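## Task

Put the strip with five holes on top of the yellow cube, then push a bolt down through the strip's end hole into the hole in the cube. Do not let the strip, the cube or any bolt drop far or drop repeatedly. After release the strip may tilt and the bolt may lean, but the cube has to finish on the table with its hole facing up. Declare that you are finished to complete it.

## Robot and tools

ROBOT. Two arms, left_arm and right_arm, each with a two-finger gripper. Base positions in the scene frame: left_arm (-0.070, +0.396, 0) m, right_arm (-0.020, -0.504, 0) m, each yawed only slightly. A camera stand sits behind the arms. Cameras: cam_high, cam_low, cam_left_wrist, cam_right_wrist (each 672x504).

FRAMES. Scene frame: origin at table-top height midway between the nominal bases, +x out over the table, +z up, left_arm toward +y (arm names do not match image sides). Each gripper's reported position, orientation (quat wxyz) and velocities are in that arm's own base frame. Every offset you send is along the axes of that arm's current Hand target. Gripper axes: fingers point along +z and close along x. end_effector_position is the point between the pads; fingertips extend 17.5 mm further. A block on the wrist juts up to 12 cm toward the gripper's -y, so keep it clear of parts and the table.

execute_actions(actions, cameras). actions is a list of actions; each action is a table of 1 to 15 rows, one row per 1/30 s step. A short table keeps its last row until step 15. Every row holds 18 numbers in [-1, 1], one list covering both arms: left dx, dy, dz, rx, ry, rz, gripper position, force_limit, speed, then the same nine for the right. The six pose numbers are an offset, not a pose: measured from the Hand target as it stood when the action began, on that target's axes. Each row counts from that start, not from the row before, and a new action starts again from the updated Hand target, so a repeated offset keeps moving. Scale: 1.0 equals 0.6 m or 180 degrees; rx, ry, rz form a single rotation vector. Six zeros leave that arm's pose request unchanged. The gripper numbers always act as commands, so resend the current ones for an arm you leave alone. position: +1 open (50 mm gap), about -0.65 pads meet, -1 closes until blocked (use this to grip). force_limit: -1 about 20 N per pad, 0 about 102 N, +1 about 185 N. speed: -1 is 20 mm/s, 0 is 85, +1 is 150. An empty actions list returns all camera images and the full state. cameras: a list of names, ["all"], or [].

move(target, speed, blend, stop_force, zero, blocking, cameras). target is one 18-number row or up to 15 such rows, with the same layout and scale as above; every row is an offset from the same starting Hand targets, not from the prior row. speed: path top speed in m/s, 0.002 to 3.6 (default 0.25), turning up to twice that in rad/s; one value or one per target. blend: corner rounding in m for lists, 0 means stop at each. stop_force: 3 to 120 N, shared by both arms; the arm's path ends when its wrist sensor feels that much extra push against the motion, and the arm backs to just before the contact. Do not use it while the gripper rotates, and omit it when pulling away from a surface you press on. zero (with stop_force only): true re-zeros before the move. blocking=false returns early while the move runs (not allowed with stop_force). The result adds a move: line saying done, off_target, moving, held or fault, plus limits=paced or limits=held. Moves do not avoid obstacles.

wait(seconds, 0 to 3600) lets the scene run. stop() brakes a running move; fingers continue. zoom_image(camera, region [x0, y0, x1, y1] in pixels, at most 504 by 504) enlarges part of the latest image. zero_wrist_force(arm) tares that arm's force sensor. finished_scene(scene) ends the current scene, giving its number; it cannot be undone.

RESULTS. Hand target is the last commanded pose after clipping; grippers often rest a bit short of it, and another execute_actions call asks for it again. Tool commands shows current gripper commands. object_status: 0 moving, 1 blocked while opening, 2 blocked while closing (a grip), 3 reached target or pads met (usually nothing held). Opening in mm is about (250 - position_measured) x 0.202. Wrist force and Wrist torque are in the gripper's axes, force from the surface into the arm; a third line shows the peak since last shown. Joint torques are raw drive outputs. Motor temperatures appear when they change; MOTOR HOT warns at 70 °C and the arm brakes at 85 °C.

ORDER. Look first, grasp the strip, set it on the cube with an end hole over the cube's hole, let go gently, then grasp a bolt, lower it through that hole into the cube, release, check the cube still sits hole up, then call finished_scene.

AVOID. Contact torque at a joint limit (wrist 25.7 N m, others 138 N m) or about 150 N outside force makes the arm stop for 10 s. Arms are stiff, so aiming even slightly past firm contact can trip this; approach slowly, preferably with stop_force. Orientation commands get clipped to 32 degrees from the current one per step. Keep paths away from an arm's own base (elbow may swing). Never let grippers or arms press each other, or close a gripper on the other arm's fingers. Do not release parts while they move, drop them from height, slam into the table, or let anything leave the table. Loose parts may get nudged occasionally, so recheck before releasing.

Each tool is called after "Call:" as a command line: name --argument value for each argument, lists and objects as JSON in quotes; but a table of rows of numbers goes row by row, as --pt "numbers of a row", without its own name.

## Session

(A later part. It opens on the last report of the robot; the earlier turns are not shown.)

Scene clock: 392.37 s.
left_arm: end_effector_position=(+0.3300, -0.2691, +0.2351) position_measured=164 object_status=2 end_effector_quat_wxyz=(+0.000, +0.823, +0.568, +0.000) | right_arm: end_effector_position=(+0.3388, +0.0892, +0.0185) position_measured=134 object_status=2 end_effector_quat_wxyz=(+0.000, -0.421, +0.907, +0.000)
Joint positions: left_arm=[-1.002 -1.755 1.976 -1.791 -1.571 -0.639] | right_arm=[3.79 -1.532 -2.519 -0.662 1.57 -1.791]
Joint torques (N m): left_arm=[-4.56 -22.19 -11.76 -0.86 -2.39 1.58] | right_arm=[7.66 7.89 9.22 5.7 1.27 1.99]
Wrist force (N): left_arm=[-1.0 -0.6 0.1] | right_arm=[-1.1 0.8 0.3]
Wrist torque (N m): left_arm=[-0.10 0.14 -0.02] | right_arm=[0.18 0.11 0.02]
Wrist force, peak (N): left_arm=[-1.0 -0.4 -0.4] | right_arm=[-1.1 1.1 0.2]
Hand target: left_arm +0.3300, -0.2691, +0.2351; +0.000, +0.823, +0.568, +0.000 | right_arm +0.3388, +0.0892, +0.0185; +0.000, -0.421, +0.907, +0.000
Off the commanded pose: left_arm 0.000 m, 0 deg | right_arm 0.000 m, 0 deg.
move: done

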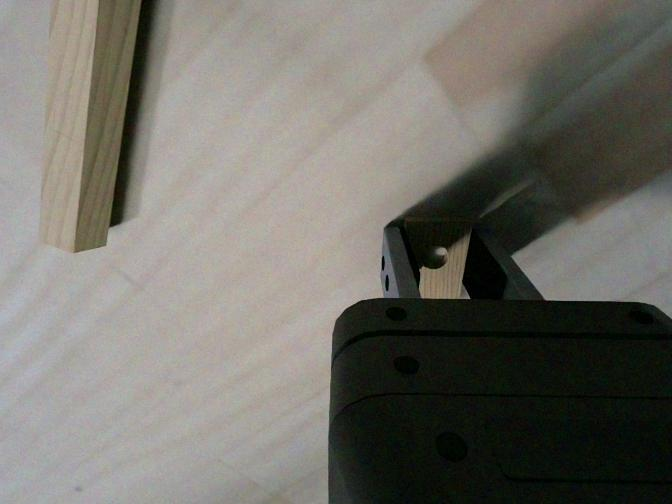

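Call:
move --target '[0,0,0,0,0,0,-1,-0.6,-1,0,0,-0.1667,0,0,0,-1,-0.8,-1]' --speed 0.15

Call:
move --target '[0,0,0,0,0,0,-1,-0.6,-1,-0.5052,0.4178,0,0,0,0.2667,-1,-0.8,-1]' --speed 0.25 --cameras '["all"]'

Scene clock: 416.37 s.
left_arm: end_effector_position=(+0.3300, -0.2691, +0.2351) position_measured=164 object_status=2 end_effector_quat_wxyz=(+0.000, +0.823, +0.568, +0.000) | right_arm: end_effector_position=(+0.3388, +0.0893, +0.1185) position_measured=134 object_status=2 end_effector_quat_wxyz=(+0.000, -0.421, +0.907, +0.000)
Joint positions: left_arm=[-1.002 -1.755 1.976 -1.791 -1.571 -0.639] | right_arm=[3.79 -1.293 -2.365 -1.055 1.57 -1.791]
Joint torques (N m): left_arm=[-2.39 -21.6 -12.92 -0.82 -2.54 1.4] | right_arm=[6.92 19.3 29.62 0.37 -2.2 2.3]
Wrist force (N): left_arm=[-0.7 -0.6 -0.1] | right_arm=[-0.7 0.7 0.2]
Wrist torque (N m): left_arm=[-0.09 0.11 -0.01] | right_arm=[0.14 0.07 -0.11]
Wrist force, peak (N): left_arm=[-1.0 -0.8 -0.3] | right_arm=[-0.9 1.0 -1.4]
Hand target: left_arm +0.3300, -0.2691, +0.2351; +0.000, +0.823, +0.568, +0.000 | right_arm +0.3388, +0.0893, +0.1186; +0.000, -0.421, +0.907, +0.000
Off the commanded pose: left_arm 0.000 m, 0 deg | right_arm 0.000 m, 0 deg.
move: done

Scene clock: 418.77 s.
left_arm: end_effector_position=(+0.3300, -0.2691, +0.2351) position_measured=164 object_status=2 end_effector_quat_wxyz=(+0.000, +0.823, +0.568, +0.000) | right_arm: end_effector_position=(+0.3432, +0.4825, +0.1183) position_measured=134 object_status=2 end_effector_quat_wxyz=(+0.000, -0.015, +1.000, +0.000)
Joint positions: left_arm=[-1.002 -1.755 1.976 -1.791 -1.571 -0.639] | right_arm=[4.321 -1.89 -1.753 -1.07 1.571 -0.422]
Joint torques (N m): left_arm=[-0.41 -20.32 -13.41 -1.11 -2.39 1.57] | right_arm=[7.94 27.71 28.42 0.16 -2.26 2.5]
Wrist force (N): left_arm=[-0.9 -0.6 -0.2] | right_arm=[-0.7 0.6 0.3]
Wrist torque (N m): left_arm=[-0.09 0.13 -0.02] | right_arm=[0.19 0.05 -0.14]
Wrist force, peak (N): left_arm=[-1.0 -0.6 -0.4] | right_arm=[-0.4 2.9 0.3]
Hand target: left_arm +0.3300, -0.2691, +0.2351; +0.000, +0.823, +0.568, +0.000 | right_arm +0.3433, +0.4826, +0.1183; +0.000, -0.015, +1.000, +0.000
Off the commanded pose: left_arm 0.000 m, 0 deg | right_arm 0.000 m, 0 deg.
move: done

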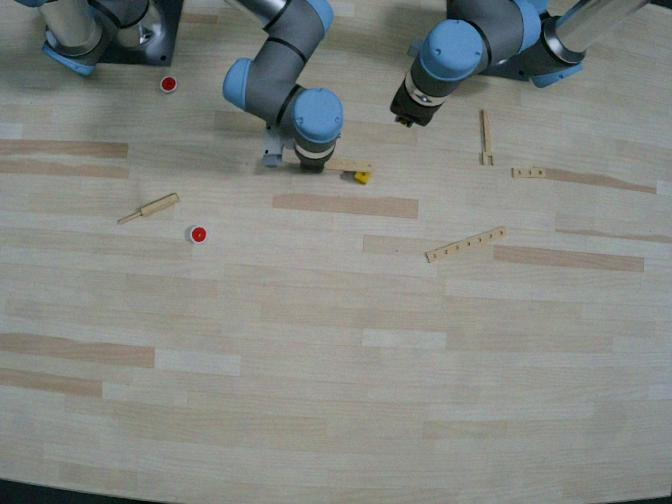

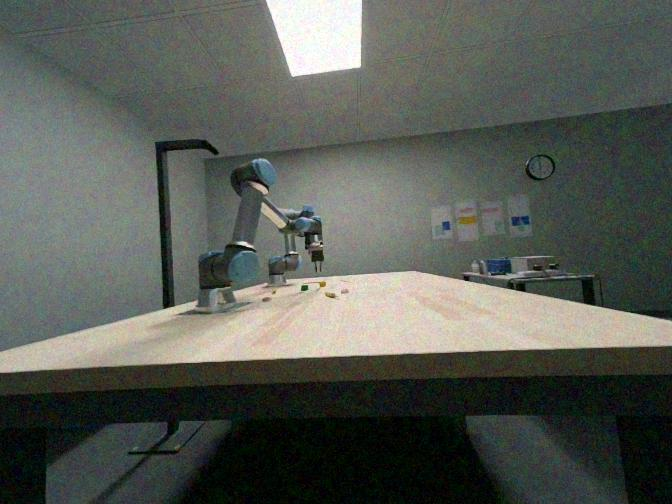

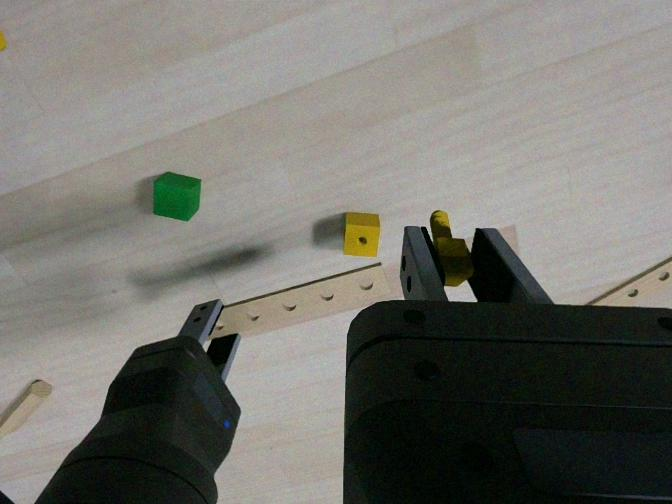

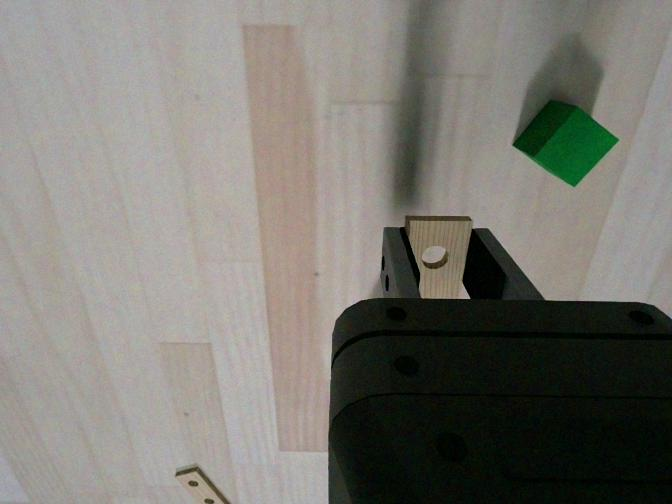

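Call:
move --target '[0,0,0,0,0,0,-1,-0.6,-1,0,0,0.1,0,0,0,-1,-0.8,-1]' --speed 0.1

Call:
move --target '[0.0323,0.2457,0.2083,0.0556,0,0,-1,-0.6,-1,0,0,0,0,0,0,-1,-0.8,-1]' --speed 0.15 --cameras '["cam_left_wrist"]'

Call:
zoom_image --camera "cam_left_wrist" --region '[290, 40, 390, 140]'

Scene clock: 438.40 s.
left_arm: end_effector_position=(+0.3300, -0.2691, +0.2351) position_measured=164 object_status=2 end_effector_quat_wxyz=(+0.000, +0.823, +0.568, +0.000) | right_arm: end_effector_position=(+0.3432, +0.4826, +0.0584) position_measured=134 object_status=2 end_effector_quat_wxyz=(+0.000, -0.015, +1.000, +0.000)
Joint positions: left_arm=[-1.002 -1.755 1.976 -1.791 -1.571 -0.639] | right_arm=[4.321 -1.969 -1.821 -0.924 1.571 -0.422]
Joint torques (N m): left_arm=[2.55 -21.19 -14.99 -1.13 -2.64 1.36] | right_arm=[-3.39 30.96 11.66 5.66 -0.11 0.12]
Wrist force (N): left_arm=[-0.7 -0.5 -0.3] | right_arm=[-0.7 1.1 0.1]
Wrist torque (N m): left_arm=[-0.07 0.10 -0.01] | right_arm=[0.29 0.04 -0.13]
Wrist force, peak (N): left_arm=[-1.1 -0.5 -0.2] | right_arm=[-1.0 1.3 0.8]
Hand target: left_arm +0.3300, -0.2691, +0.2351; +0.000, +0.823, +0.568, +0.000 | right_arm +0.3432, +0.4826, +0.0583; +0.000, -0.015, +1.000, +0.000
Off the commanded pose: left_arm 0.000 m, 0 deg | right_arm 0.000 m, 0 deg.
move: done

Scene clock: 440.33 s.
left_arm: end_effector_position=(+0.4745, -0.3032, +0.1101) position_measured=164 object_status=2 end_effector_quat_wxyz=(-0.072, +0.820, +0.566, -0.050) | right_arm: end_effector_position=(+0.3432, +0.4826, +0.0583) position_measured=134 object_status=2 end_effector_quat_wxyz=(+0.000, -0.015, +1.000, +0.000)
Joint positions: left_arm=[-0.775 -1.22 1.698 -1.888 -1.641 -0.406] | right_arm=[4.321 -1.969 -1.821 -0.923 1.571 -0.422]
Joint torques (N m): left_arm=[10.27 -28.83 -33.38 -0.37 -2.79 1.64] | right_arm=[-7.03 29.89 12.64 5.73 0.23 -2.09]
Wrist force (N): left_arm=[-0.6 -0.1 -0.2] | right_arm=[-1.0 0.8 0.4]
Wrist torque (N m): left_arm=[-0.01 0.07 -0.06] | right_arm=[0.22 0.10 -0.12]
Wrist force, peak (N): left_arm=[-0.7 -2.0 -1.1] | right_arm=[-1.2 1.2 0.0]
Hand target: left_arm +0.4746, -0.3033, +0.1100; -0.072, +0.820, +0.566, -0.050 | right_arm +0.3432, +0.4826, +0.0583; +0.000, -0.015, +1.000, +0.000
Off the commanded pose: left_arm 0.000 m, 0 deg | right_arm 0.000 m, 0 deg.
move: done

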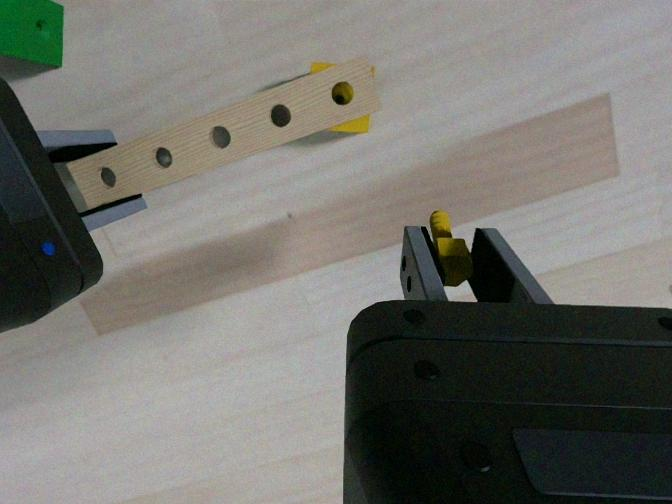

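Scaled by 5.040 from the camera's image (finer frame: 960x720).

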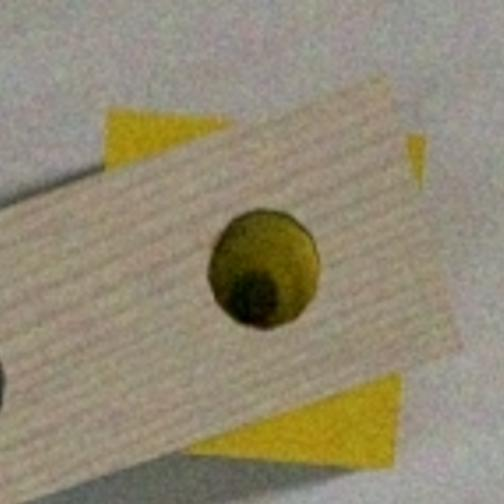

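Call:
move --target '[0,0,0,0,0,0,-1,-0.6,-1,-0.001,-0.0025,0.0145,0,0,0,-1,-0.8,-1]' --speed 0.03

Call:
move --target '[0,0,0,0,0,0,-1,-0.6,-1,0,0,0.0045,0,0,0,-1,-0.8,-1]' --speed 0.005 --stop_force 3 --cameras '["cam_left_wrist"]'

Call:
zoom_image --camera "cam_left_wrist" --region '[290, 40, 390, 140]'

Scene clock: 458.97 s.
left_arm: end_effector_position=(+0.4746, -0.3033, +0.1100) position_measured=164 object_status=2 end_effector_quat_wxyz=(-0.072, +0.820, +0.566, -0.050) | right_arm: end_effector_position=(+0.3439, +0.4811, +0.0497) position_measured=134 object_status=2 end_effector_quat_wxyz=(+0.000, -0.015, +1.000, +0.000)
Joint positions: left_arm=[-0.775 -1.22 1.698 -1.888 -1.641 -0.406] | right_arm=[4.319 -1.98 -1.831 -0.902 1.571 -0.424]
Joint torques (N m): left_arm=[9.89 -30.43 -32.32 -0.55 -2.84 1.6] | right_arm=[-9.68 30.54 13.37 5.49 0.75 -2.38]
Wrist force (N): left_arm=[-0.7 -0.3 -0.5] | right_arm=[-0.9 1.1 0.2]
Wrist torque (N m): left_arm=[-0.04 0.07 -0.06] | right_arm=[0.27 0.07 0.02]
Wrist force, peak (N): left_arm=[-1.1 -0.5 -0.4] | right_arm=[-1.1 1.5 0.0]
Hand target: left_arm +0.4746, -0.3033, +0.1100; -0.072, +0.820, +0.566, -0.050 | right_arm +0.3439, +0.4811, +0.0496; +0.000, -0.015, +1.000, +0.000
Off the commanded pose: left_arm 0.000 m, 0 deg | right_arm 0.000 m, 0 deg.
move: done

Scene clock: 460.33 s.
left_arm: end_effector_position=(+0.4746, -0.3033, +0.1100) position_measured=164 object_status=2 end_effector_quat_wxyz=(-0.072, +0.820, +0.566, -0.050) | right_arm: end_effector_position=(+0.3439, +0.4811, +0.0469) position_measured=134 object_status=2 end_effector_quat_wxyz=(+0.000, -0.015, +1.000, +0.000)
Joint positions: left_arm=[-0.775 -1.22 1.698 -1.888 -1.641 -0.406] | right_arm=[4.319 -1.984 -1.834 -0.895 1.571 -0.424]
Joint torques (N m): left_arm=[10.7 -30.26 -32.41 -0.42 -2.82 1.39] | right_arm=[-7.37 27.93 11.81 5.66 0.39 -2.26]
Wrist force (N): left_arm=[-0.9 -0.5 -0.2] | right_arm=[-0.8 0.3 -3.0]
Wrist torque (N m): left_arm=[-0.07 0.11 -0.06] | right_arm=[0.02 0.07 0.00]
Wrist force, peak (N): left_arm=[-1.2 -0.6 -0.2] | right_arm=[-0.5 -0.1 -3.2]
Hand target: left_arm +0.4746, -0.3033, +0.1100; -0.072, +0.820, +0.566, -0.050 | right_arm +0.3439, +0.4811, +0.0469; +0.000, -0.015, +1.000, +0.000
Off the commanded pose: left_arm 0.000 m, 0 deg | right_arm 0.000 m, 0 deg.
move: done

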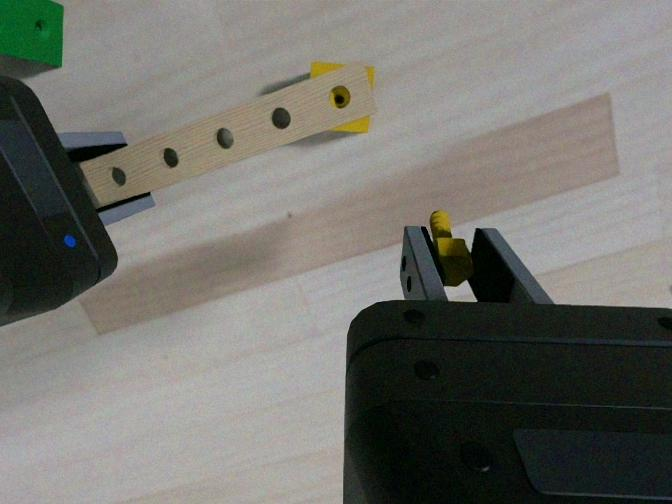

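Scaled by 5.040 from the camera's image (finer frame: 960x720).

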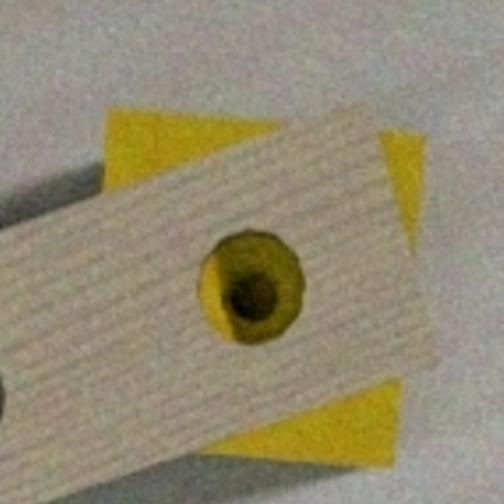

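Call:
move --target '[-0.0735,-0.1123,0.0198,-0.1556,0,0,-1,-0.6,-1,0,0,-0.0006,0,0,0,-1,-0.8,-1]' --speed 0.12

Call:
move --target '[0,-0.015,0.046,0,0,0,-1,-0.6,-1,0,0,0,0,0,0,-1,-0.8,-1]' --speed 0.04 --stop_force 5 --cameras '["cam_left_wrist"]'

Call:
zoom_image --camera "cam_left_wrist" --region '[410, 180, 470, 240]'

Scene clock: 477.77 s.
left_arm: end_effector_position=(+0.3950, -0.3202, +0.1101) position_measured=164 object_status=2 end_effector_quat_wxyz=(+0.128, +0.813, +0.561, +0.088) | right_arm: end_effector_position=(+0.3439, +0.4811, +0.0473) position_measured=134 object_status=2 end_effector_quat_wxyz=(+0.000, -0.015, +1.000, +0.000)
Joint positions: left_arm=[-1.051 -1.53 2.237 -2.523 -1.374 -0.664] | right_arm=[4.319 -1.984 -1.834 -0.896 1.571 -0.424]
Joint torques (N m): left_arm=[-11.51 -30.1 -6.86 -6.39 2.69 -1.49] | right_arm=[-2.76 46.8 27.25 -0.23 0.92 -2.14]
Wrist force (N): left_arm=[-1.1 0.1 0.0] | right_arm=[-0.5 0.6 -2.3]
Wrist torque (N m): left_arm=[0.06 0.15 0.22] | right_arm=[0.04 0.02 0.01]
Wrist force, peak (N): left_arm=[-1.5 -0.7 0.0] | right_arm=[-0.9 0.4 -3.1]
Hand target: left_arm +0.3949, -0.3202, +0.1101; +0.128, +0.813, +0.561, +0.089 | right_arm +0.3439, +0.4811, +0.0473; +0.000, -0.015, +1.000, +0.000
Off the commanded pose: left_arm 0.000 m, 0 deg | right_arm 0.000 m, 0 deg.
move: done

Scene clock: 479.53 s.
left_arm: end_effector_position=(+0.3949, -0.3202, +0.0811) position_measured=164 object_status=2 end_effector_quat_wxyz=(+0.128, +0.813, +0.561, +0.089) | right_arm: end_effector_position=(+0.3439, +0.4811, +0.0473) position_measured=134 object_status=2 end_effector_quat_wxyz=(+0.000, -0.015, +1.000, +0.000)
Joint positions: left_arm=[-1.052 -1.47 2.272 -2.618 -1.374 -0.664] | right_arm=[4.319 -1.984 -1.834 -0.896 1.571 -0.424]
Joint torques (N m): left_arm=[6.43 -16.16 -5.71 -6.03 2.81 1.08] | right_arm=[-2.5 47.39 27.16 -0.25 0.6 -2.29]
Wrist force (N): left_arm=[-1.2 -0.1 0.2] | right_arm=[-0.7 0.5 -2.3]
Wrist torque (N m): left_arm=[0.03 0.18 0.22] | right_arm=[0.01 0.06 0.01]
Wrist force, peak (N): left_arm=[-1.3 -0.4 0.4] | right_arm=[-0.9 0.5 -2.7]
Hand target: left_arm +0.3949, -0.3202, +0.0811; +0.128, +0.813, +0.561, +0.089 | right_arm +0.3439, +0.4811, +0.0473; +0.000, -0.015, +1.000, +0.000
Off the commanded pose: left_arm 0.000 m, 0 deg | right_arm 0.000 m, 0 deg.
move: done

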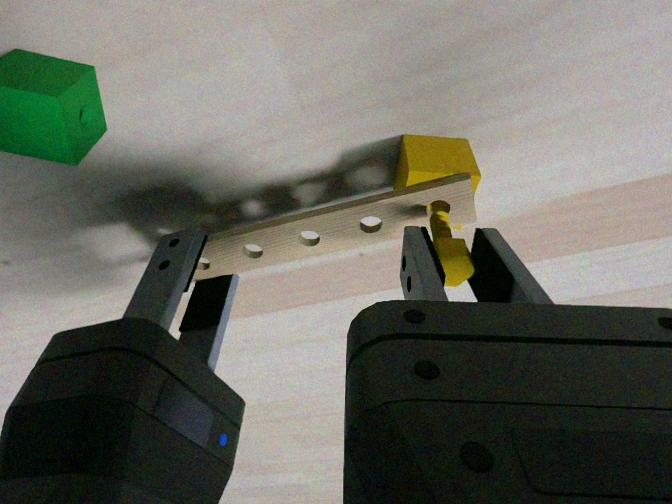

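Scaled by 8.400 from the camera's image (finer frame: 960x720).

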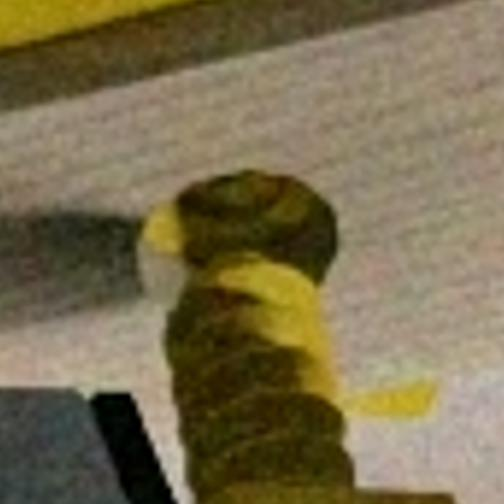

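Call:
move --pt "0.001 -0.0006 -0.0002 0 0 0 -1 -0.6 -1 0 0 0 0 0 0 -1 -0.8 -1" --speed 0.02

Call:
move --target '[0,-0.0072,0.0222,0,0,0,-1,-0.6,-1,0,0,0,0,0,0,-1,-0.8,-1]' --speed 0.008 --stop_force 3 --cameras '["cam_left_wrist"]'

Call:
zoom_image --camera "cam_left_wrist" --region '[410, 180, 470, 240]'

Scene clock: 494.70 s.
left_arm: end_effector_position=(+0.3948, -0.3195, +0.0811) position_measured=164 object_status=2 end_effector_quat_wxyz=(+0.128, +0.813, +0.561, +0.089) | right_arm: end_effector_position=(+0.3439, +0.4811, +0.0473) position_measured=134 object_status=2 end_effector_quat_wxyz=(+0.000, -0.015, +1.000, +0.000)
Joint positions: left_arm=[-1.051 -1.471 2.273 -2.619 -1.374 -0.664] | right_arm=[4.319 -1.984 -1.834 -0.896 1.571 -0.424]
Joint torques (N m): left_arm=[11.46 -31.4 -5.42 -6.32 -1.96 1.85] | right_arm=[-1.47 46.36 27.15 -0.22 0.81 -1.96]
Wrist force (N): left_arm=[-1.3 -0.2 0.1] | right_arm=[-0.5 0.4 -2.6]
Wrist torque (N m): left_arm=[0.02 0.19 0.19] | right_arm=[0.00 0.02 0.01]
Wrist force, peak (N): left_arm=[-1.4 0.1 0.1] | right_arm=[-1.0 0.3 -2.7]
Hand target: left_arm +0.3947, -0.3195, +0.0811; +0.128, +0.813, +0.561, +0.089 | right_arm +0.3439, +0.4811, +0.0473; +0.000, -0.015, +1.000, +0.000
Off the commanded pose: left_arm 0.000 m, 0 deg | right_arm 0.000 m, 0 deg.
move: done

Scene clock: 497.40 s.
left_arm: end_effector_position=(+0.3947, -0.3195, +0.0696) position_measured=164 object_status=2 end_effector_quat_wxyz=(+0.128, +0.813, +0.561, +0.089) | right_arm: end_effector_position=(+0.3439, +0.4811, +0.0473) position_measured=134 object_status=2 end_effector_quat_wxyz=(+0.000, -0.015, +1.000, +0.000)
Joint positions: left_arm=[-1.051 -1.445 2.286 -2.657 -1.374 -0.664] | right_arm=[4.319 -1.984 -1.834 -0.896 1.571 -0.424]
Joint torques (N m): left_arm=[7.28 -31.44 -30 -1.66 -2.34 0.38] | right_arm=[-0.87 46.48 26.48 -0.02 0.77 -2.3]
Wrist force (N): left_arm=[-1.0 0.1 0.4] | right_arm=[-0.7 0.9 -2.1]
Wrist torque (N m): left_arm=[0.04 0.17 0.19] | right_arm=[0.00 0.07 -0.01]
Wrist force, peak (N): left_arm=[1.1 3.5 -5.5] | right_arm=[-1.0 0.6 -2.6]
Hand target: left_arm +0.3947, -0.3195, +0.0696; +0.128, +0.813, +0.561, +0.089 (not the last commanded pose) | right_arm +0.3439, +0.4811, +0.0473; +0.000, -0.015, +1.000, +0.000
Off the commanded pose: left_arm 0.003 m, 0 deg | right_arm 0.000 m, 0 deg.
move: contact (left_arm)

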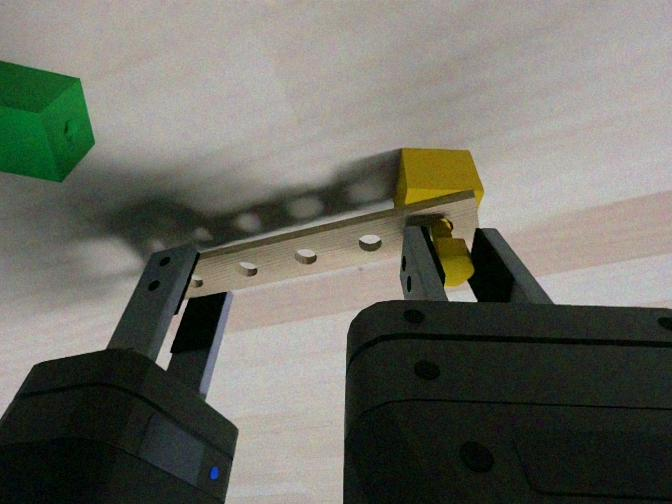

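Scaled by 8.400 from the camera's image (finer frame: 960x720).

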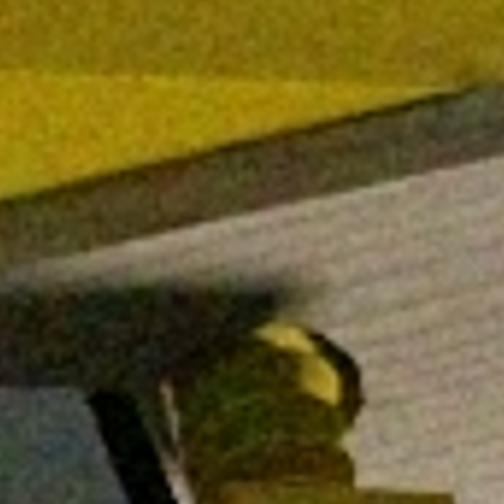

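Call:
move --pt "0.0007 0.0007 -0.0006 0 0 0 -1 -0.6 -1 0 0 0 0 0 0 -1 -0.8 -1" --speed 0.02

Call:
move --target '[0,-0.0041,0.0127,0,0,0,-1,-0.6,-1,0,0,0,0,0,0,-1,-0.8,-1]' --speed 0.006 --stop_force 5

Scene clock: 503.67 s.
left_arm: end_effector_position=(+0.3952, -0.3192, +0.0700) position_measured=164 object_status=2 end_effector_quat_wxyz=(+0.128, +0.813, +0.561, +0.089) | right_arm: end_effector_position=(+0.3439, +0.4811, +0.0473) position_measured=134 object_status=2 end_effector_quat_wxyz=(+0.000, -0.015, +1.000, +0.000)
Joint positions: left_arm=[-1.05 -1.446 2.285 -2.656 -1.374 -0.663] | right_arm=[4.319 -1.984 -1.834 -0.896 1.571 -0.424]
Joint torques (N m): left_arm=[9.78 -31.56 -30.21 -1.54 -2.12 1.57] | right_arm=[1.56 44.91 24.31 0.58 0.79 -1.86]
Wrist force (N): left_arm=[-1.3 0.0 -0.1] | right_arm=[-1.0 1.1 -2.4]
Wrist torque (N m): left_arm=[0.05 0.18 0.12] | right_arm=[0.02 0.08 0.02]
Wrist force, peak (N): left_arm=[-1.3 0.0 -0.1] | right_arm=[-0.7 1.5 -2.4]
Hand target: left_arm +0.3952, -0.3192, +0.0700; +0.128, +0.813, +0.561, +0.089 | right_arm +0.3439, +0.4811, +0.0473; +0.000, -0.015, +1.000, +0.000
Off the commanded pose: left_arm 0.000 m, 0 deg | right_arm 0.000 m, 0 deg.
move: done

Scene clock: 505.17 s.
left_arm: end_effector_position=(+0.3952, -0.3193, +0.0690) position_measured=164 object_status=2 end_effector_quat_wxyz=(+0.129, +0.813, +0.561, +0.089) | right_arm: end_effector_position=(+0.3439, +0.4811, +0.0473) position_measured=134 object_status=2 end_effector_quat_wxyz=(+0.000, -0.015, +1.000, +0.000)
Joint positions: left_arm=[-1.05 -1.443 2.286 -2.66 -1.374 -0.663] | right_arm=[4.319 -1.984 -1.834 -0.896 1.571 -0.424]
Joint torques (N m): left_arm=[7.24 -29.49 -26.45 -1.45 -2.19 1.67] | right_arm=[3.21 43.22 22.77 0.77 0.92 -1.87]
Wrist force (N): left_arm=[-1.1 2.0 -4.0] | right_arm=[-0.9 2.0 -2.1]
Wrist torque (N m): left_arm=[0.08 0.16 0.12] | right_arm=[0.05 0.04 0.03]
Wrist force, peak (N): left_arm=[-0.3 4.6 -9.3] | right_arm=[-1.3 2.1 -2.4]
Hand target: left_arm +0.3952, -0.3193, +0.0690; +0.129, +0.813, +0.561, +0.089 (not the last commanded pose) | right_arm +0.3439, +0.4811, +0.0473; +0.000, -0.015, +1.000, +0.000
Off the commanded pose: left_arm 0.007 m, 0 deg | right_arm 0.000 m, 0 deg.
move: contact (left_arm)

Call:
move --pt "0.0005 0.0006 -0.0007 0 0 0 -1 -0.6 -1 0 0 0 0 0 0 -1 -0.8 -1" --speed 0.02

Call:
move --target '[0,-0.0041,0.0127,0,0,0,-1,-0.6,-1,0,0,0,0,0,0,-1,-0.8,-1]' --speed 0.006 --stop_force 8 --cameras '["cam_left_wrist"]'

Call:
zoom_image --camera "cam_left_wrist" --region '[380, 140, 500, 260]'

Scene clock: 514.83 s.
left_arm: end_effector_position=(+0.3955, -0.3191, +0.0695) position_measured=164 object_status=2 end_effector_quat_wxyz=(+0.129, +0.813, +0.561, +0.089) | right_arm: end_effector_position=(+0.3439, +0.4811, +0.0473) position_measured=134 object_status=2 end_effector_quat_wxyz=(+0.000, -0.015, +1.000, +0.000)
Joint positions: left_arm=[-1.049 -1.444 2.285 -2.658 -1.374 -0.662] | right_arm=[4.319 -1.984 -1.834 -0.896 1.571 -0.424]
Joint torques (N m): left_arm=[12.25 -31.62 -28.44 -1.42 -2.21 1.58] | right_arm=[4.49 43 21.71 0.94 0.88 -2.13]
Wrist force (N): left_arm=[-0.9 0.0 -0.1] | right_arm=[-1.0 1.1 -2.7]
Wrist torque (N m): left_arm=[0.05 0.12 0.12] | right_arm=[0.05 0.05 0.03]
Wrist force, peak (N): left_arm=[-1.1 2.2 -4.1] | right_arm=[-1.0 2.2 -2.4]
Hand target: left_arm +0.3955, -0.3191, +0.0695; +0.129, +0.813, +0.561, +0.089 | right_arm +0.3439, +0.4811, +0.0473; +0.000, -0.015, +1.000, +0.000
Off the commanded pose: left_arm 0.000 m, 0 deg | right_arm 0.000 m, 0 deg.
move: done

Scene clock: 516.27 s.
left_arm: end_effector_position=(+0.3956, -0.3192, +0.0688) position_measured=164 object_status=2 end_effector_quat_wxyz=(+0.129, +0.813, +0.561, +0.089) | right_arm: end_effector_position=(+0.3439, +0.4811, +0.0473) position_measured=134 object_status=2 end_effector_quat_wxyz=(+0.000, -0.015, +1.000, +0.000)
Joint positions: left_arm=[-1.049 -1.442 2.286 -2.661 -1.374 -0.662] | right_arm=[4.319 -1.984 -1.834 -0.896 1.571 -0.424]
Joint torques (N m): left_arm=[9.9 -27.18 -24.63 -0.55 -1.97 1.52] | right_arm=[4.2 42.33 20.18 1.3 0.77 -1.9]
Wrist force (N): left_arm=[-2.5 3.5 -8.6] | right_arm=[-1.3 1.7 -2.1]
Wrist torque (N m): left_arm=[0.13 0.14 0.13] | right_arm=[0.00 0.11 0.03]
Wrist force, peak (N): left_arm=[-2.1 5.4 -14.0] | right_arm=[-1.0 2.0 -2.6]
Hand target: left_arm +0.3956, -0.3192, +0.0688; +0.129, +0.813, +0.561, +0.089 (not the last commanded pose) | right_arm +0.3439, +0.4811, +0.0473; +0.000, -0.015, +1.000, +0.000
Off the commanded pose: left_arm 0.007 m, 0 deg | right_arm 0.000 m, 0 deg.
move: contact (left_arm)

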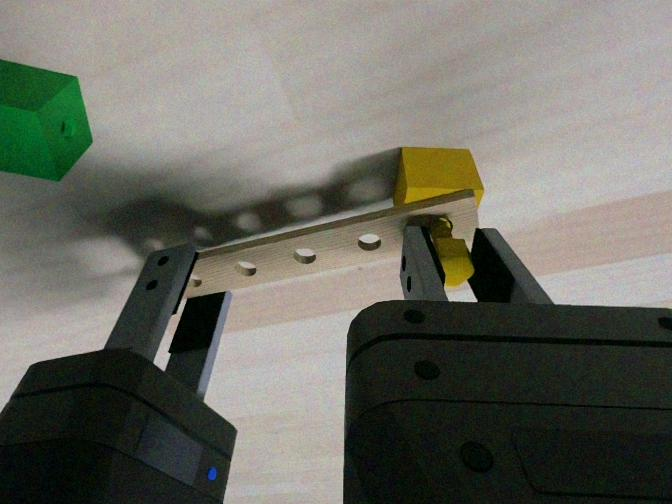

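Scaled by 4.200 from the camera's image (finer frame: 960x720).

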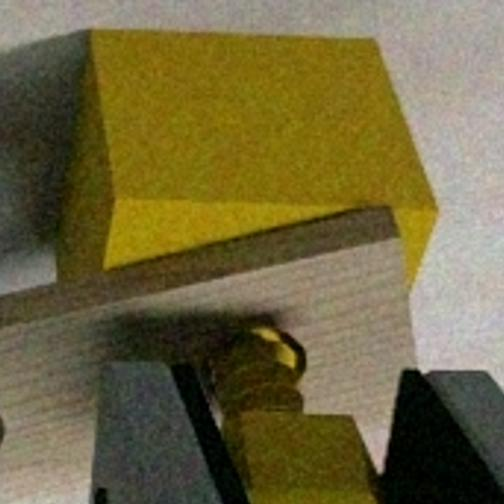

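Call:
move --target '[-0.0002,0.0003,-0.0009,0,0,0,-1,-0.6,-1,0,0,0,0,0,0,-1,-0.8,-1]' --speed 0.01

Call:
move --target '[0,0,0,0,0,0,0.3,-0.6,-1,0,0,0,0,0,0,-1,-0.8,-1]' --cameras '["cam_left_wrist"]'

Call:
move --target '[0,0.0257,-0.0793,0,0,0,0.3,-0.6,-1,0,0,0,0,0,0,-1,-0.8,-1]' --speed 0.04 --cameras '["cam_left_wrist"]'

Call:
zoom_image --camera "cam_left_wrist" --region '[360, 80, 480, 200]'

Scene clock: 523.67 s.
left_arm: end_effector_position=(+0.3956, -0.3193, +0.0694) position_measured=164 object_status=2 end_effector_quat_wxyz=(+0.129, +0.813, +0.561, +0.089) | right_arm: end_effector_position=(+0.3439, +0.4811, +0.0473) position_measured=134 object_status=2 end_effector_quat_wxyz=(+0.000, -0.015, +1.000, +0.000)
Joint positions: left_arm=[-1.049 -1.443 2.285 -2.659 -1.374 -0.662] | right_arm=[4.319 -1.984 -1.834 -0.896 1.571 -0.424]
Joint torques (N m): left_arm=[-11.54 -30.75 -29.3 -1.66 -0.05 -1.94] | right_arm=[5.57 41.2 18.75 1.66 0.61 -2.02]
Wrist force (N): left_arm=[-1.1 -0.3 0.0] | right_arm=[-0.9 1.0 -2.3]
Wrist torque (N m): left_arm=[0.01 0.16 0.13] | right_arm=[0.02 0.10 0.00]
Wrist force, peak (N): left_arm=[-2.3 3.5 -8.6] | right_arm=[-1.1 2.2 -2.6]
Hand target: left_arm +0.3956, -0.3193, +0.0694; +0.129, +0.813, +0.561, +0.089 | right_arm +0.3439, +0.4811, +0.0473; +0.000, -0.015, +1.000, +0.000
Off the commanded pose: left_arm 0.000 m, 0 deg | right_arm 0.000 m, 0 deg.
move: done

Scene clock: 524.47 s.
left_arm: end_effector_position=(+0.3956, -0.3194, +0.0694) position_measured=107 object_status=0 end_effector_quat_wxyz=(+0.129, +0.813, +0.561, +0.089) | right_arm: end_effector_position=(+0.3439, +0.4811, +0.0473) position_measured=134 object_status=2 end_effector_quat_wxyz=(+0.000, -0.015, +1.000, +0.000)
Joint positions: left_arm=[-1.049 -1.443 2.285 -2.659 -1.374 -0.662] | right_arm=[4.319 -1.984 -1.834 -0.896 1.571 -0.424]
Joint torques (N m): left_arm=[-10.69 -31.17 -28.64 -1.72 2.75 -2.01] | right_arm=[4.46 41.57 17.46 1.83 0.94 -1.78]
Wrist force (N): left_arm=[-1.2 0.0 0.0] | right_arm=[-0.5 0.5 -2.1]
Wrist torque (N m): left_arm=[0.06 0.16 0.12] | right_arm=[-0.05 0.03 0.00]
Wrist force, peak (N): left_arm=[-1.3 -0.1 0.0] | right_arm=[-0.8 1.2 -2.4]
Hand target: left_arm +0.3956, -0.3193, +0.0694; +0.129, +0.813, +0.561, +0.089 | right_arm +0.3439, +0.4811, +0.0473; +0.000, -0.015, +1.000, +0.000
Off the commanded pose: left_arm 0.000 m, 0 deg | right_arm 0.000 m, 0 deg.
move: done

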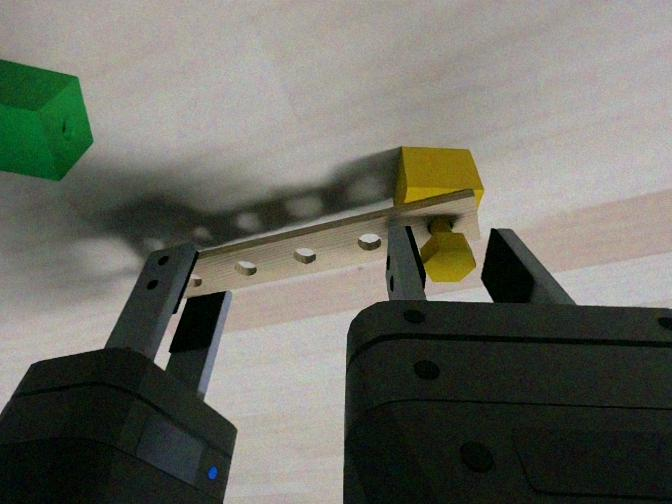

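Scene clock: 526.17 s.
left_arm: end_effector_position=(+0.3956, -0.3193, +0.1193) position_measured=107 object_status=3 end_effector_quat_wxyz=(+0.129, +0.813, +0.561, +0.089) | right_arm: end_effector_position=(+0.3439, +0.4811, +0.0473) position_measured=134 object_status=2 end_effector_quat_wxyz=(+0.000, -0.015, +1.000, +0.000)
Joint positions: left_arm=[-1.049 -1.548 2.226 -2.495 -1.374 -0.662] | right_arm=[4.319 -1.984 -1.834 -0.896 1.571 -0.424]
Joint torques (N m): left_arm=[4.06 -29.13 -32.13 -1.92 2.09 -1.37] | right_arm=[4.74 41.17 16.84 1.93 0.8 -1.69]
Wrist force (N): left_arm=[-1.1 0.0 -0.1] | right_arm=[-0.6 1.4 -2.4]
Wrist torque (N m): left_arm=[0.06 0.13 0.12] | right_arm=[0.09 0.05 -0.01]
Wrist force, peak (N): left_arm=[-1.4 0.0 0.0] | right_arm=[-0.8 1.4 -2.4]
Hand target: left_arm +0.3956, -0.3193, +0.1194; +0.129, +0.813, +0.561, +0.089 | right_arm +0.3439, +0.4811, +0.0473; +0.000, -0.015, +1.000, +0.000
Off the commanded pose: left_arm 0.000 m, 0 deg | right_arm 0.000 m, 0 deg.
move: done

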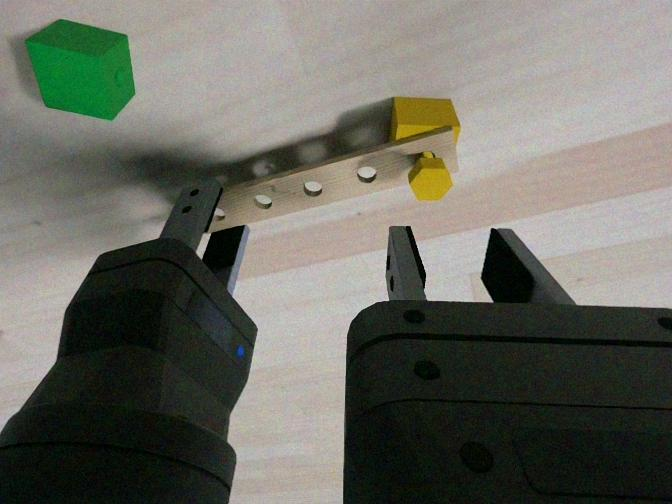

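Scaled by 4.200 from the camera's image (finer frame: 960x720).

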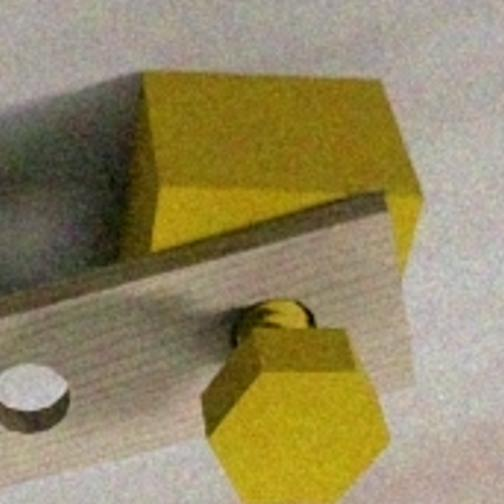

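Call:
move --pt "0 0.012 -0.06 0 0 0 0.3 -0.6 -1 0 0 0 0 0 0 -1 -0.8 -1" --speed 0.08

Call:
move --pt "0 0 0 0 0 0 0.3 -0.6 -1 0 -0.0012 0.0135 -0.025 0 0 -1 -0.8 -1" --pt "0 0 0 0 0 0 0.3 -0.6 -1 0 -0.0013 0.027 -0.05 0 0 -1 -0.8 -1" --pt "0 0 0 0 0 0 0.3 -0.6 -1 0 -0.0003 0.039 -0.0722 0 0 -1 -0.8 -1" --speed 0.02 --blend '[0.002,0.002,0]' --cameras '["cam_left_wrist","cam_right_wrist"]'

Call:
zoom_image --camera "cam_left_wrist" --region '[340, 40, 480, 180]'

Scene clock: 541.20 s.
left_arm: end_effector_position=(+0.3916, -0.3178, +0.1558) position_measured=107 object_status=3 end_effector_quat_wxyz=(+0.129, +0.813, +0.561, +0.089) | right_arm: end_effector_position=(+0.3439, +0.4811, +0.0473) position_measured=134 object_status=2 end_effector_quat_wxyz=(+0.000, -0.015, +1.000, +0.000)
Joint positions: left_arm=[-1.056 -1.62 2.182 -2.378 -1.373 -0.668] | right_arm=[4.319 -1.984 -1.834 -0.896 1.571 -0.424]
Joint torques (N m): left_arm=[-11.06 -27.71 -33.3 -1.5 3.01 -1.88] | right_arm=[3.91 37.7 12.75 2.33 1.21 -1.57]
Wrist force (N): left_arm=[-1.4 -0.2 0.0] | right_arm=[-0.9 1.5 -2.3]
Wrist torque (N m): left_arm=[0.04 0.17 0.22] | right_arm=[0.11 0.09 0.00]
Wrist force, peak (N): left_arm=[-1.3 -0.2 0.8] | right_arm=[-1.0 1.1 -2.6]
Hand target: left_arm +0.3916, -0.3178, +0.1559; +0.129, +0.813, +0.561, +0.089 | right_arm +0.3439, +0.4811, +0.0473; +0.000, -0.015, +1.000, +0.000
Off the commanded pose: left_arm 0.000 m, 0 deg | right_arm 0.000 m, 0 deg.
move: done

Scene clock: 547.30 s.
left_arm: end_effector_position=(+0.3916, -0.3178, +0.1559) position_measured=107 object_status=3 end_effector_quat_wxyz=(+0.129, +0.813, +0.561, +0.089) | right_arm: end_effector_position=(+0.3439, +0.4809, +0.0239) position_measured=134 object_status=2 end_effector_quat_wxyz=(-0.002, -0.015, +0.994, +0.113)
Joint positions: left_arm=[-1.056 -1.62 2.182 -2.377 -1.373 -0.668] | right_arm=[4.274 -1.99 -2.001 -0.52 1.673 -0.459]
Joint torques (N m): left_arm=[-10.59 -27.12 -32.84 -1.54 2.97 -1.6] | right_arm=[-6.5 28.53 10.16 5.76 1.98 -2.24]
Wrist force (N): left_arm=[-1.1 -0.1 -0.2] | right_arm=[-0.1 0.0 -2.0]
Wrist torque (N m): left_arm=[0.05 0.13 0.21] | right_arm=[-0.12 -0.06 0.02]
Wrist force, peak (N): left_arm=[-1.4 0.0 0.1] | right_arm=[-1.0 0.9 -2.7]
Hand target: left_arm +0.3916, -0.3178, +0.1559; +0.129, +0.813, +0.561, +0.089 | right_arm +0.3439, +0.4809, +0.0239; -0.002, -0.015, +0.993, +0.113
Off the commanded pose: left_arm 0.000 m, 0 deg | right_arm 0.000 m, 0 deg.
move: done

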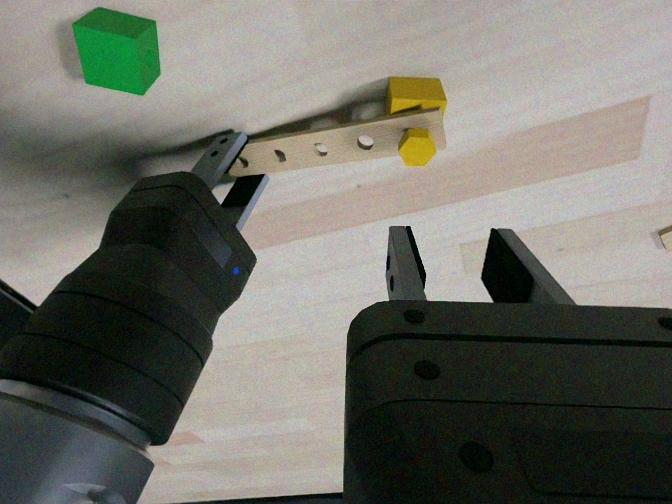

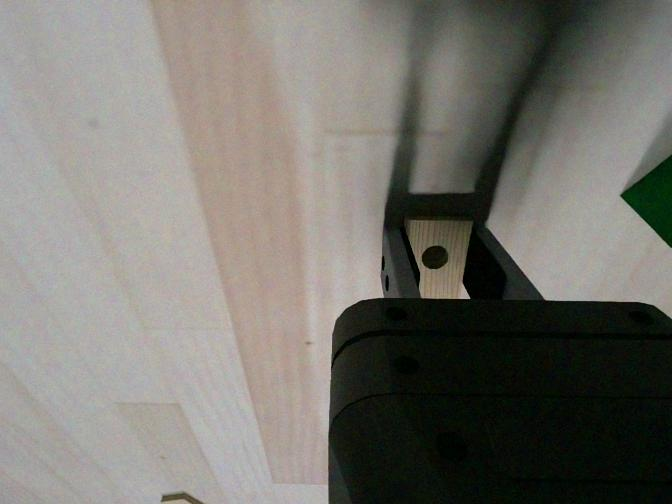

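Scaled by 3.600 from the camera's image (finer frame: 960x720).

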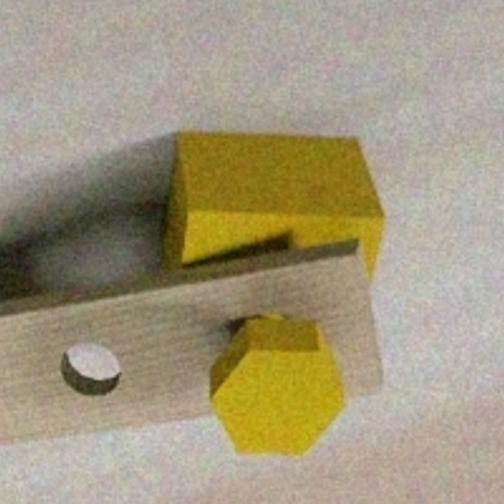

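Call:
move --target '[0,0,0,0,0,0,0.3,-0.6,-1,0,0,0,0,0,0,0.6,-0.8,-1]' --cameras '["cam_left_wrist"]'

Call:
zoom_image --camera "cam_left_wrist" --region '[340, 40, 480, 180]'

Call:
move --target '[0,0,0,0,0,0,0.3,-0.6,-1,0,0,-0.15,0,0,0,0.6,-0.8,-1]' --speed 0.06 --cameras '["cam_left_wrist"]'

Call:
zoom_image --camera "cam_left_wrist" --region '[340, 40, 480, 180]'

Scene clock: 558.20 s.
left_arm: end_effector_position=(+0.3916, -0.3178, +0.1559) position_measured=107 object_status=3 end_effector_quat_wxyz=(+0.129, +0.813, +0.561, +0.089) | right_arm: end_effector_position=(+0.3439, +0.4809, +0.0239) position_measured=63 object_status=3 end_effector_quat_wxyz=(-0.002, -0.015, +0.993, +0.113)
Joint positions: left_arm=[-1.056 -1.62 2.182 -2.377 -1.373 -0.668] | right_arm=[4.274 -1.99 -2.001 -0.519 1.673 -0.459]
Joint torques (N m): left_arm=[-10.25 -26.59 -33.86 -1.72 2.74 -1.56] | right_arm=[-8.95 34.78 12.14 6.14 1.9 -2.25]
Wrist force (N): left_arm=[-0.9 -0.3 0.2] | right_arm=[-0.5 0.8 0.5]
Wrist torque (N m): left_arm=[0.01 0.10 0.22] | right_arm=[0.15 0.07 0.01]
Wrist force, peak (N): left_arm=[-1.4 -0.4 0.0] | right_arm=[-0.4 -0.2 -2.3]
Hand target: left_arm +0.3916, -0.3178, +0.1559; +0.129, +0.813, +0.561, +0.089 | right_arm +0.3439, +0.4809, +0.0239; -0.002, -0.015, +0.993, +0.113
Off the commanded pose: left_arm 0.000 m, 0 deg | right_arm 0.000 m, 0 deg.
move: done

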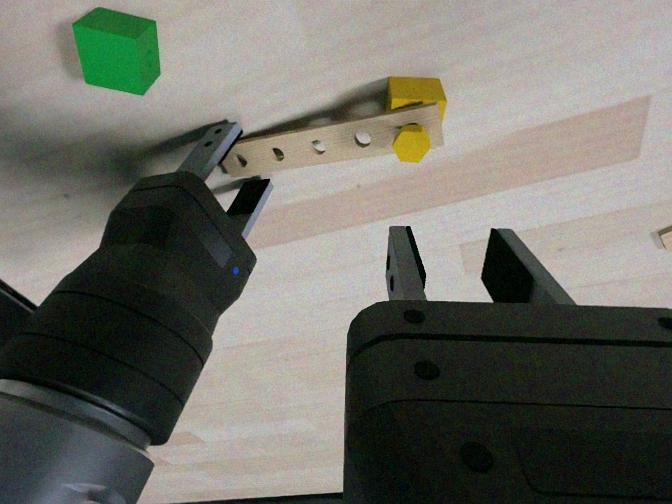

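Scaled by 3.600 from the camera's image (finer frame: 960x720).

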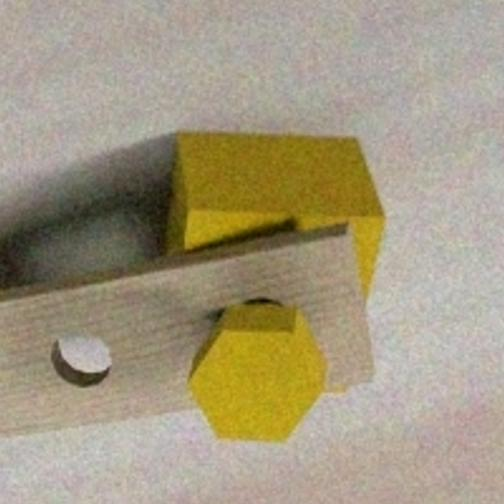

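Scene clock: 560.20 s.
left_arm: end_effector_position=(+0.3916, -0.3178, +0.1559) position_measured=107 object_status=3 end_effector_quat_wxyz=(+0.129, +0.813, +0.561, +0.089) | right_arm: end_effector_position=(+0.3445, +0.4607, +0.1115) position_measured=63 object_status=3 end_effector_quat_wxyz=(-0.002, -0.015, +0.993, +0.113)
Joint positions: left_arm=[-1.056 -1.62 2.182 -2.377 -1.373 -0.668] | right_arm=[4.256 -1.808 -1.965 -0.739 1.676 -0.477]
Joint torques (N m): left_arm=[-11.01 -26.56 -32.53 -1.57 3.06 -1.73] | right_arm=[-8.06 41.02 28.91 0.41 1.97 -2.14]
Wrist force (N): left_arm=[-1.2 -0.1 0.2] | right_arm=[-0.7 0.4 0.8]
Wrist torque (N m): left_arm=[0.04 0.14 0.22] | right_arm=[0.06 0.11 -0.01]
Wrist force, peak (N): left_arm=[-1.5 -0.3 -0.2] | right_arm=[-0.7 0.9 1.2]
Hand target: left_arm +0.3916, -0.3178, +0.1559; +0.129, +0.813, +0.561, +0.089 | right_arm +0.3445, +0.4607, +0.1116; -0.002, -0.015, +0.993, +0.113
Off the commanded pose: left_arm 0.000 m, 0 deg | right_arm 0.000 m, 0 deg.
move: done

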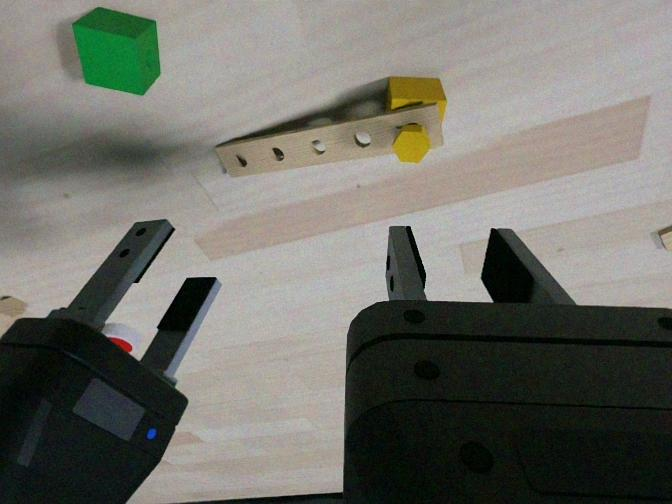

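Scaled by 3.600 from the camera's image (finer frame: 960x720).

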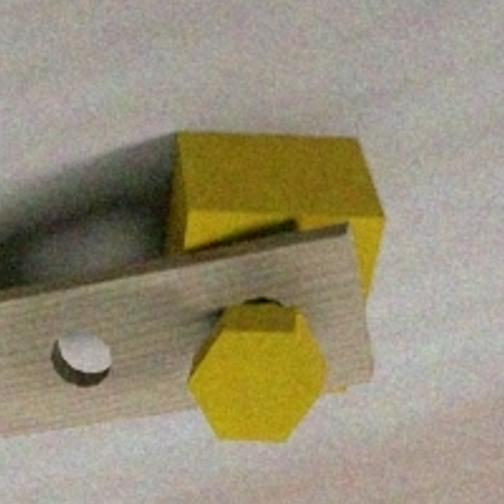

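Call:
wait --seconds 0.5 --cameras '["cam_left_wrist"]'

Scene clock: 568.23 s.
left_arm: end_effector_position=(+0.3916, -0.3178, +0.1559) position_measured=107 object_status=3 end_effector_quat_wxyz=(+0.129, +0.813, +0.561, +0.089) | right_arm: end_effector_position=(+0.3445, +0.4607, +0.1116) position_measured=63 object_status=3 end_effector_quat_wxyz=(-0.002, -0.015, +0.993, +0.113)
Joint positions: left_arm=[-1.056 -1.62 2.182 -2.377 -1.373 -0.668] | right_arm=[4.256 -1.808 -1.965 -0.739 1.676 -0.477]
Joint torques (N m): left_arm=[-10.85 -28.03 -32.53 -1.57 2.67 -1.32] | right_arm=[-8.69 42.02 29.92 0.4 1.81 -2.15]
Wrist force (N): left_arm=[-0.9 -0.4 -0.1] | right_arm=[-0.4 0.4 0.6]
Wrist torque (N m): left_arm=[0.01 0.10 0.22] | right_arm=[0.07 0.05 -0.01]
Wrist force, peak (N): left_arm=[-1.4 -0.3 0.3] | right_arm=[-0.6 0.9 1.0]
Hand target: left_arm +0.3916, -0.3178, +0.1559; +0.129, +0.813, +0.561, +0.089 | right_arm +0.3445, +0.4607, +0.1116; -0.002, -0.015, +0.993, +0.113
Tool commands: left_gripper/position=+0.3 left_gripper/force_limit=-0.6 left_gripper/speed=-1.0 right_gripper/position=+0.6 right_gripper/force_limit=-0.8 right_gripper/speed=-1.0
Off the commanded pose: left_arm 0.000 m, 0 deg | right_arm 0.000 m, 0 deg.
wait: 0.50 s; at rest from the start

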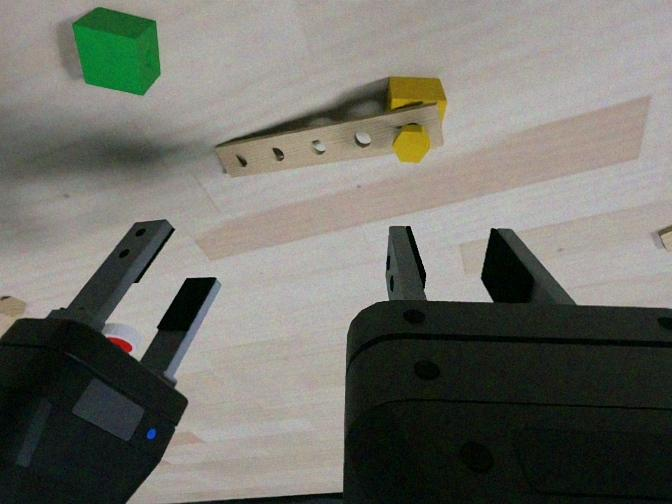

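Call:
finished_scene --scene 2

The scene is finished: the task was done.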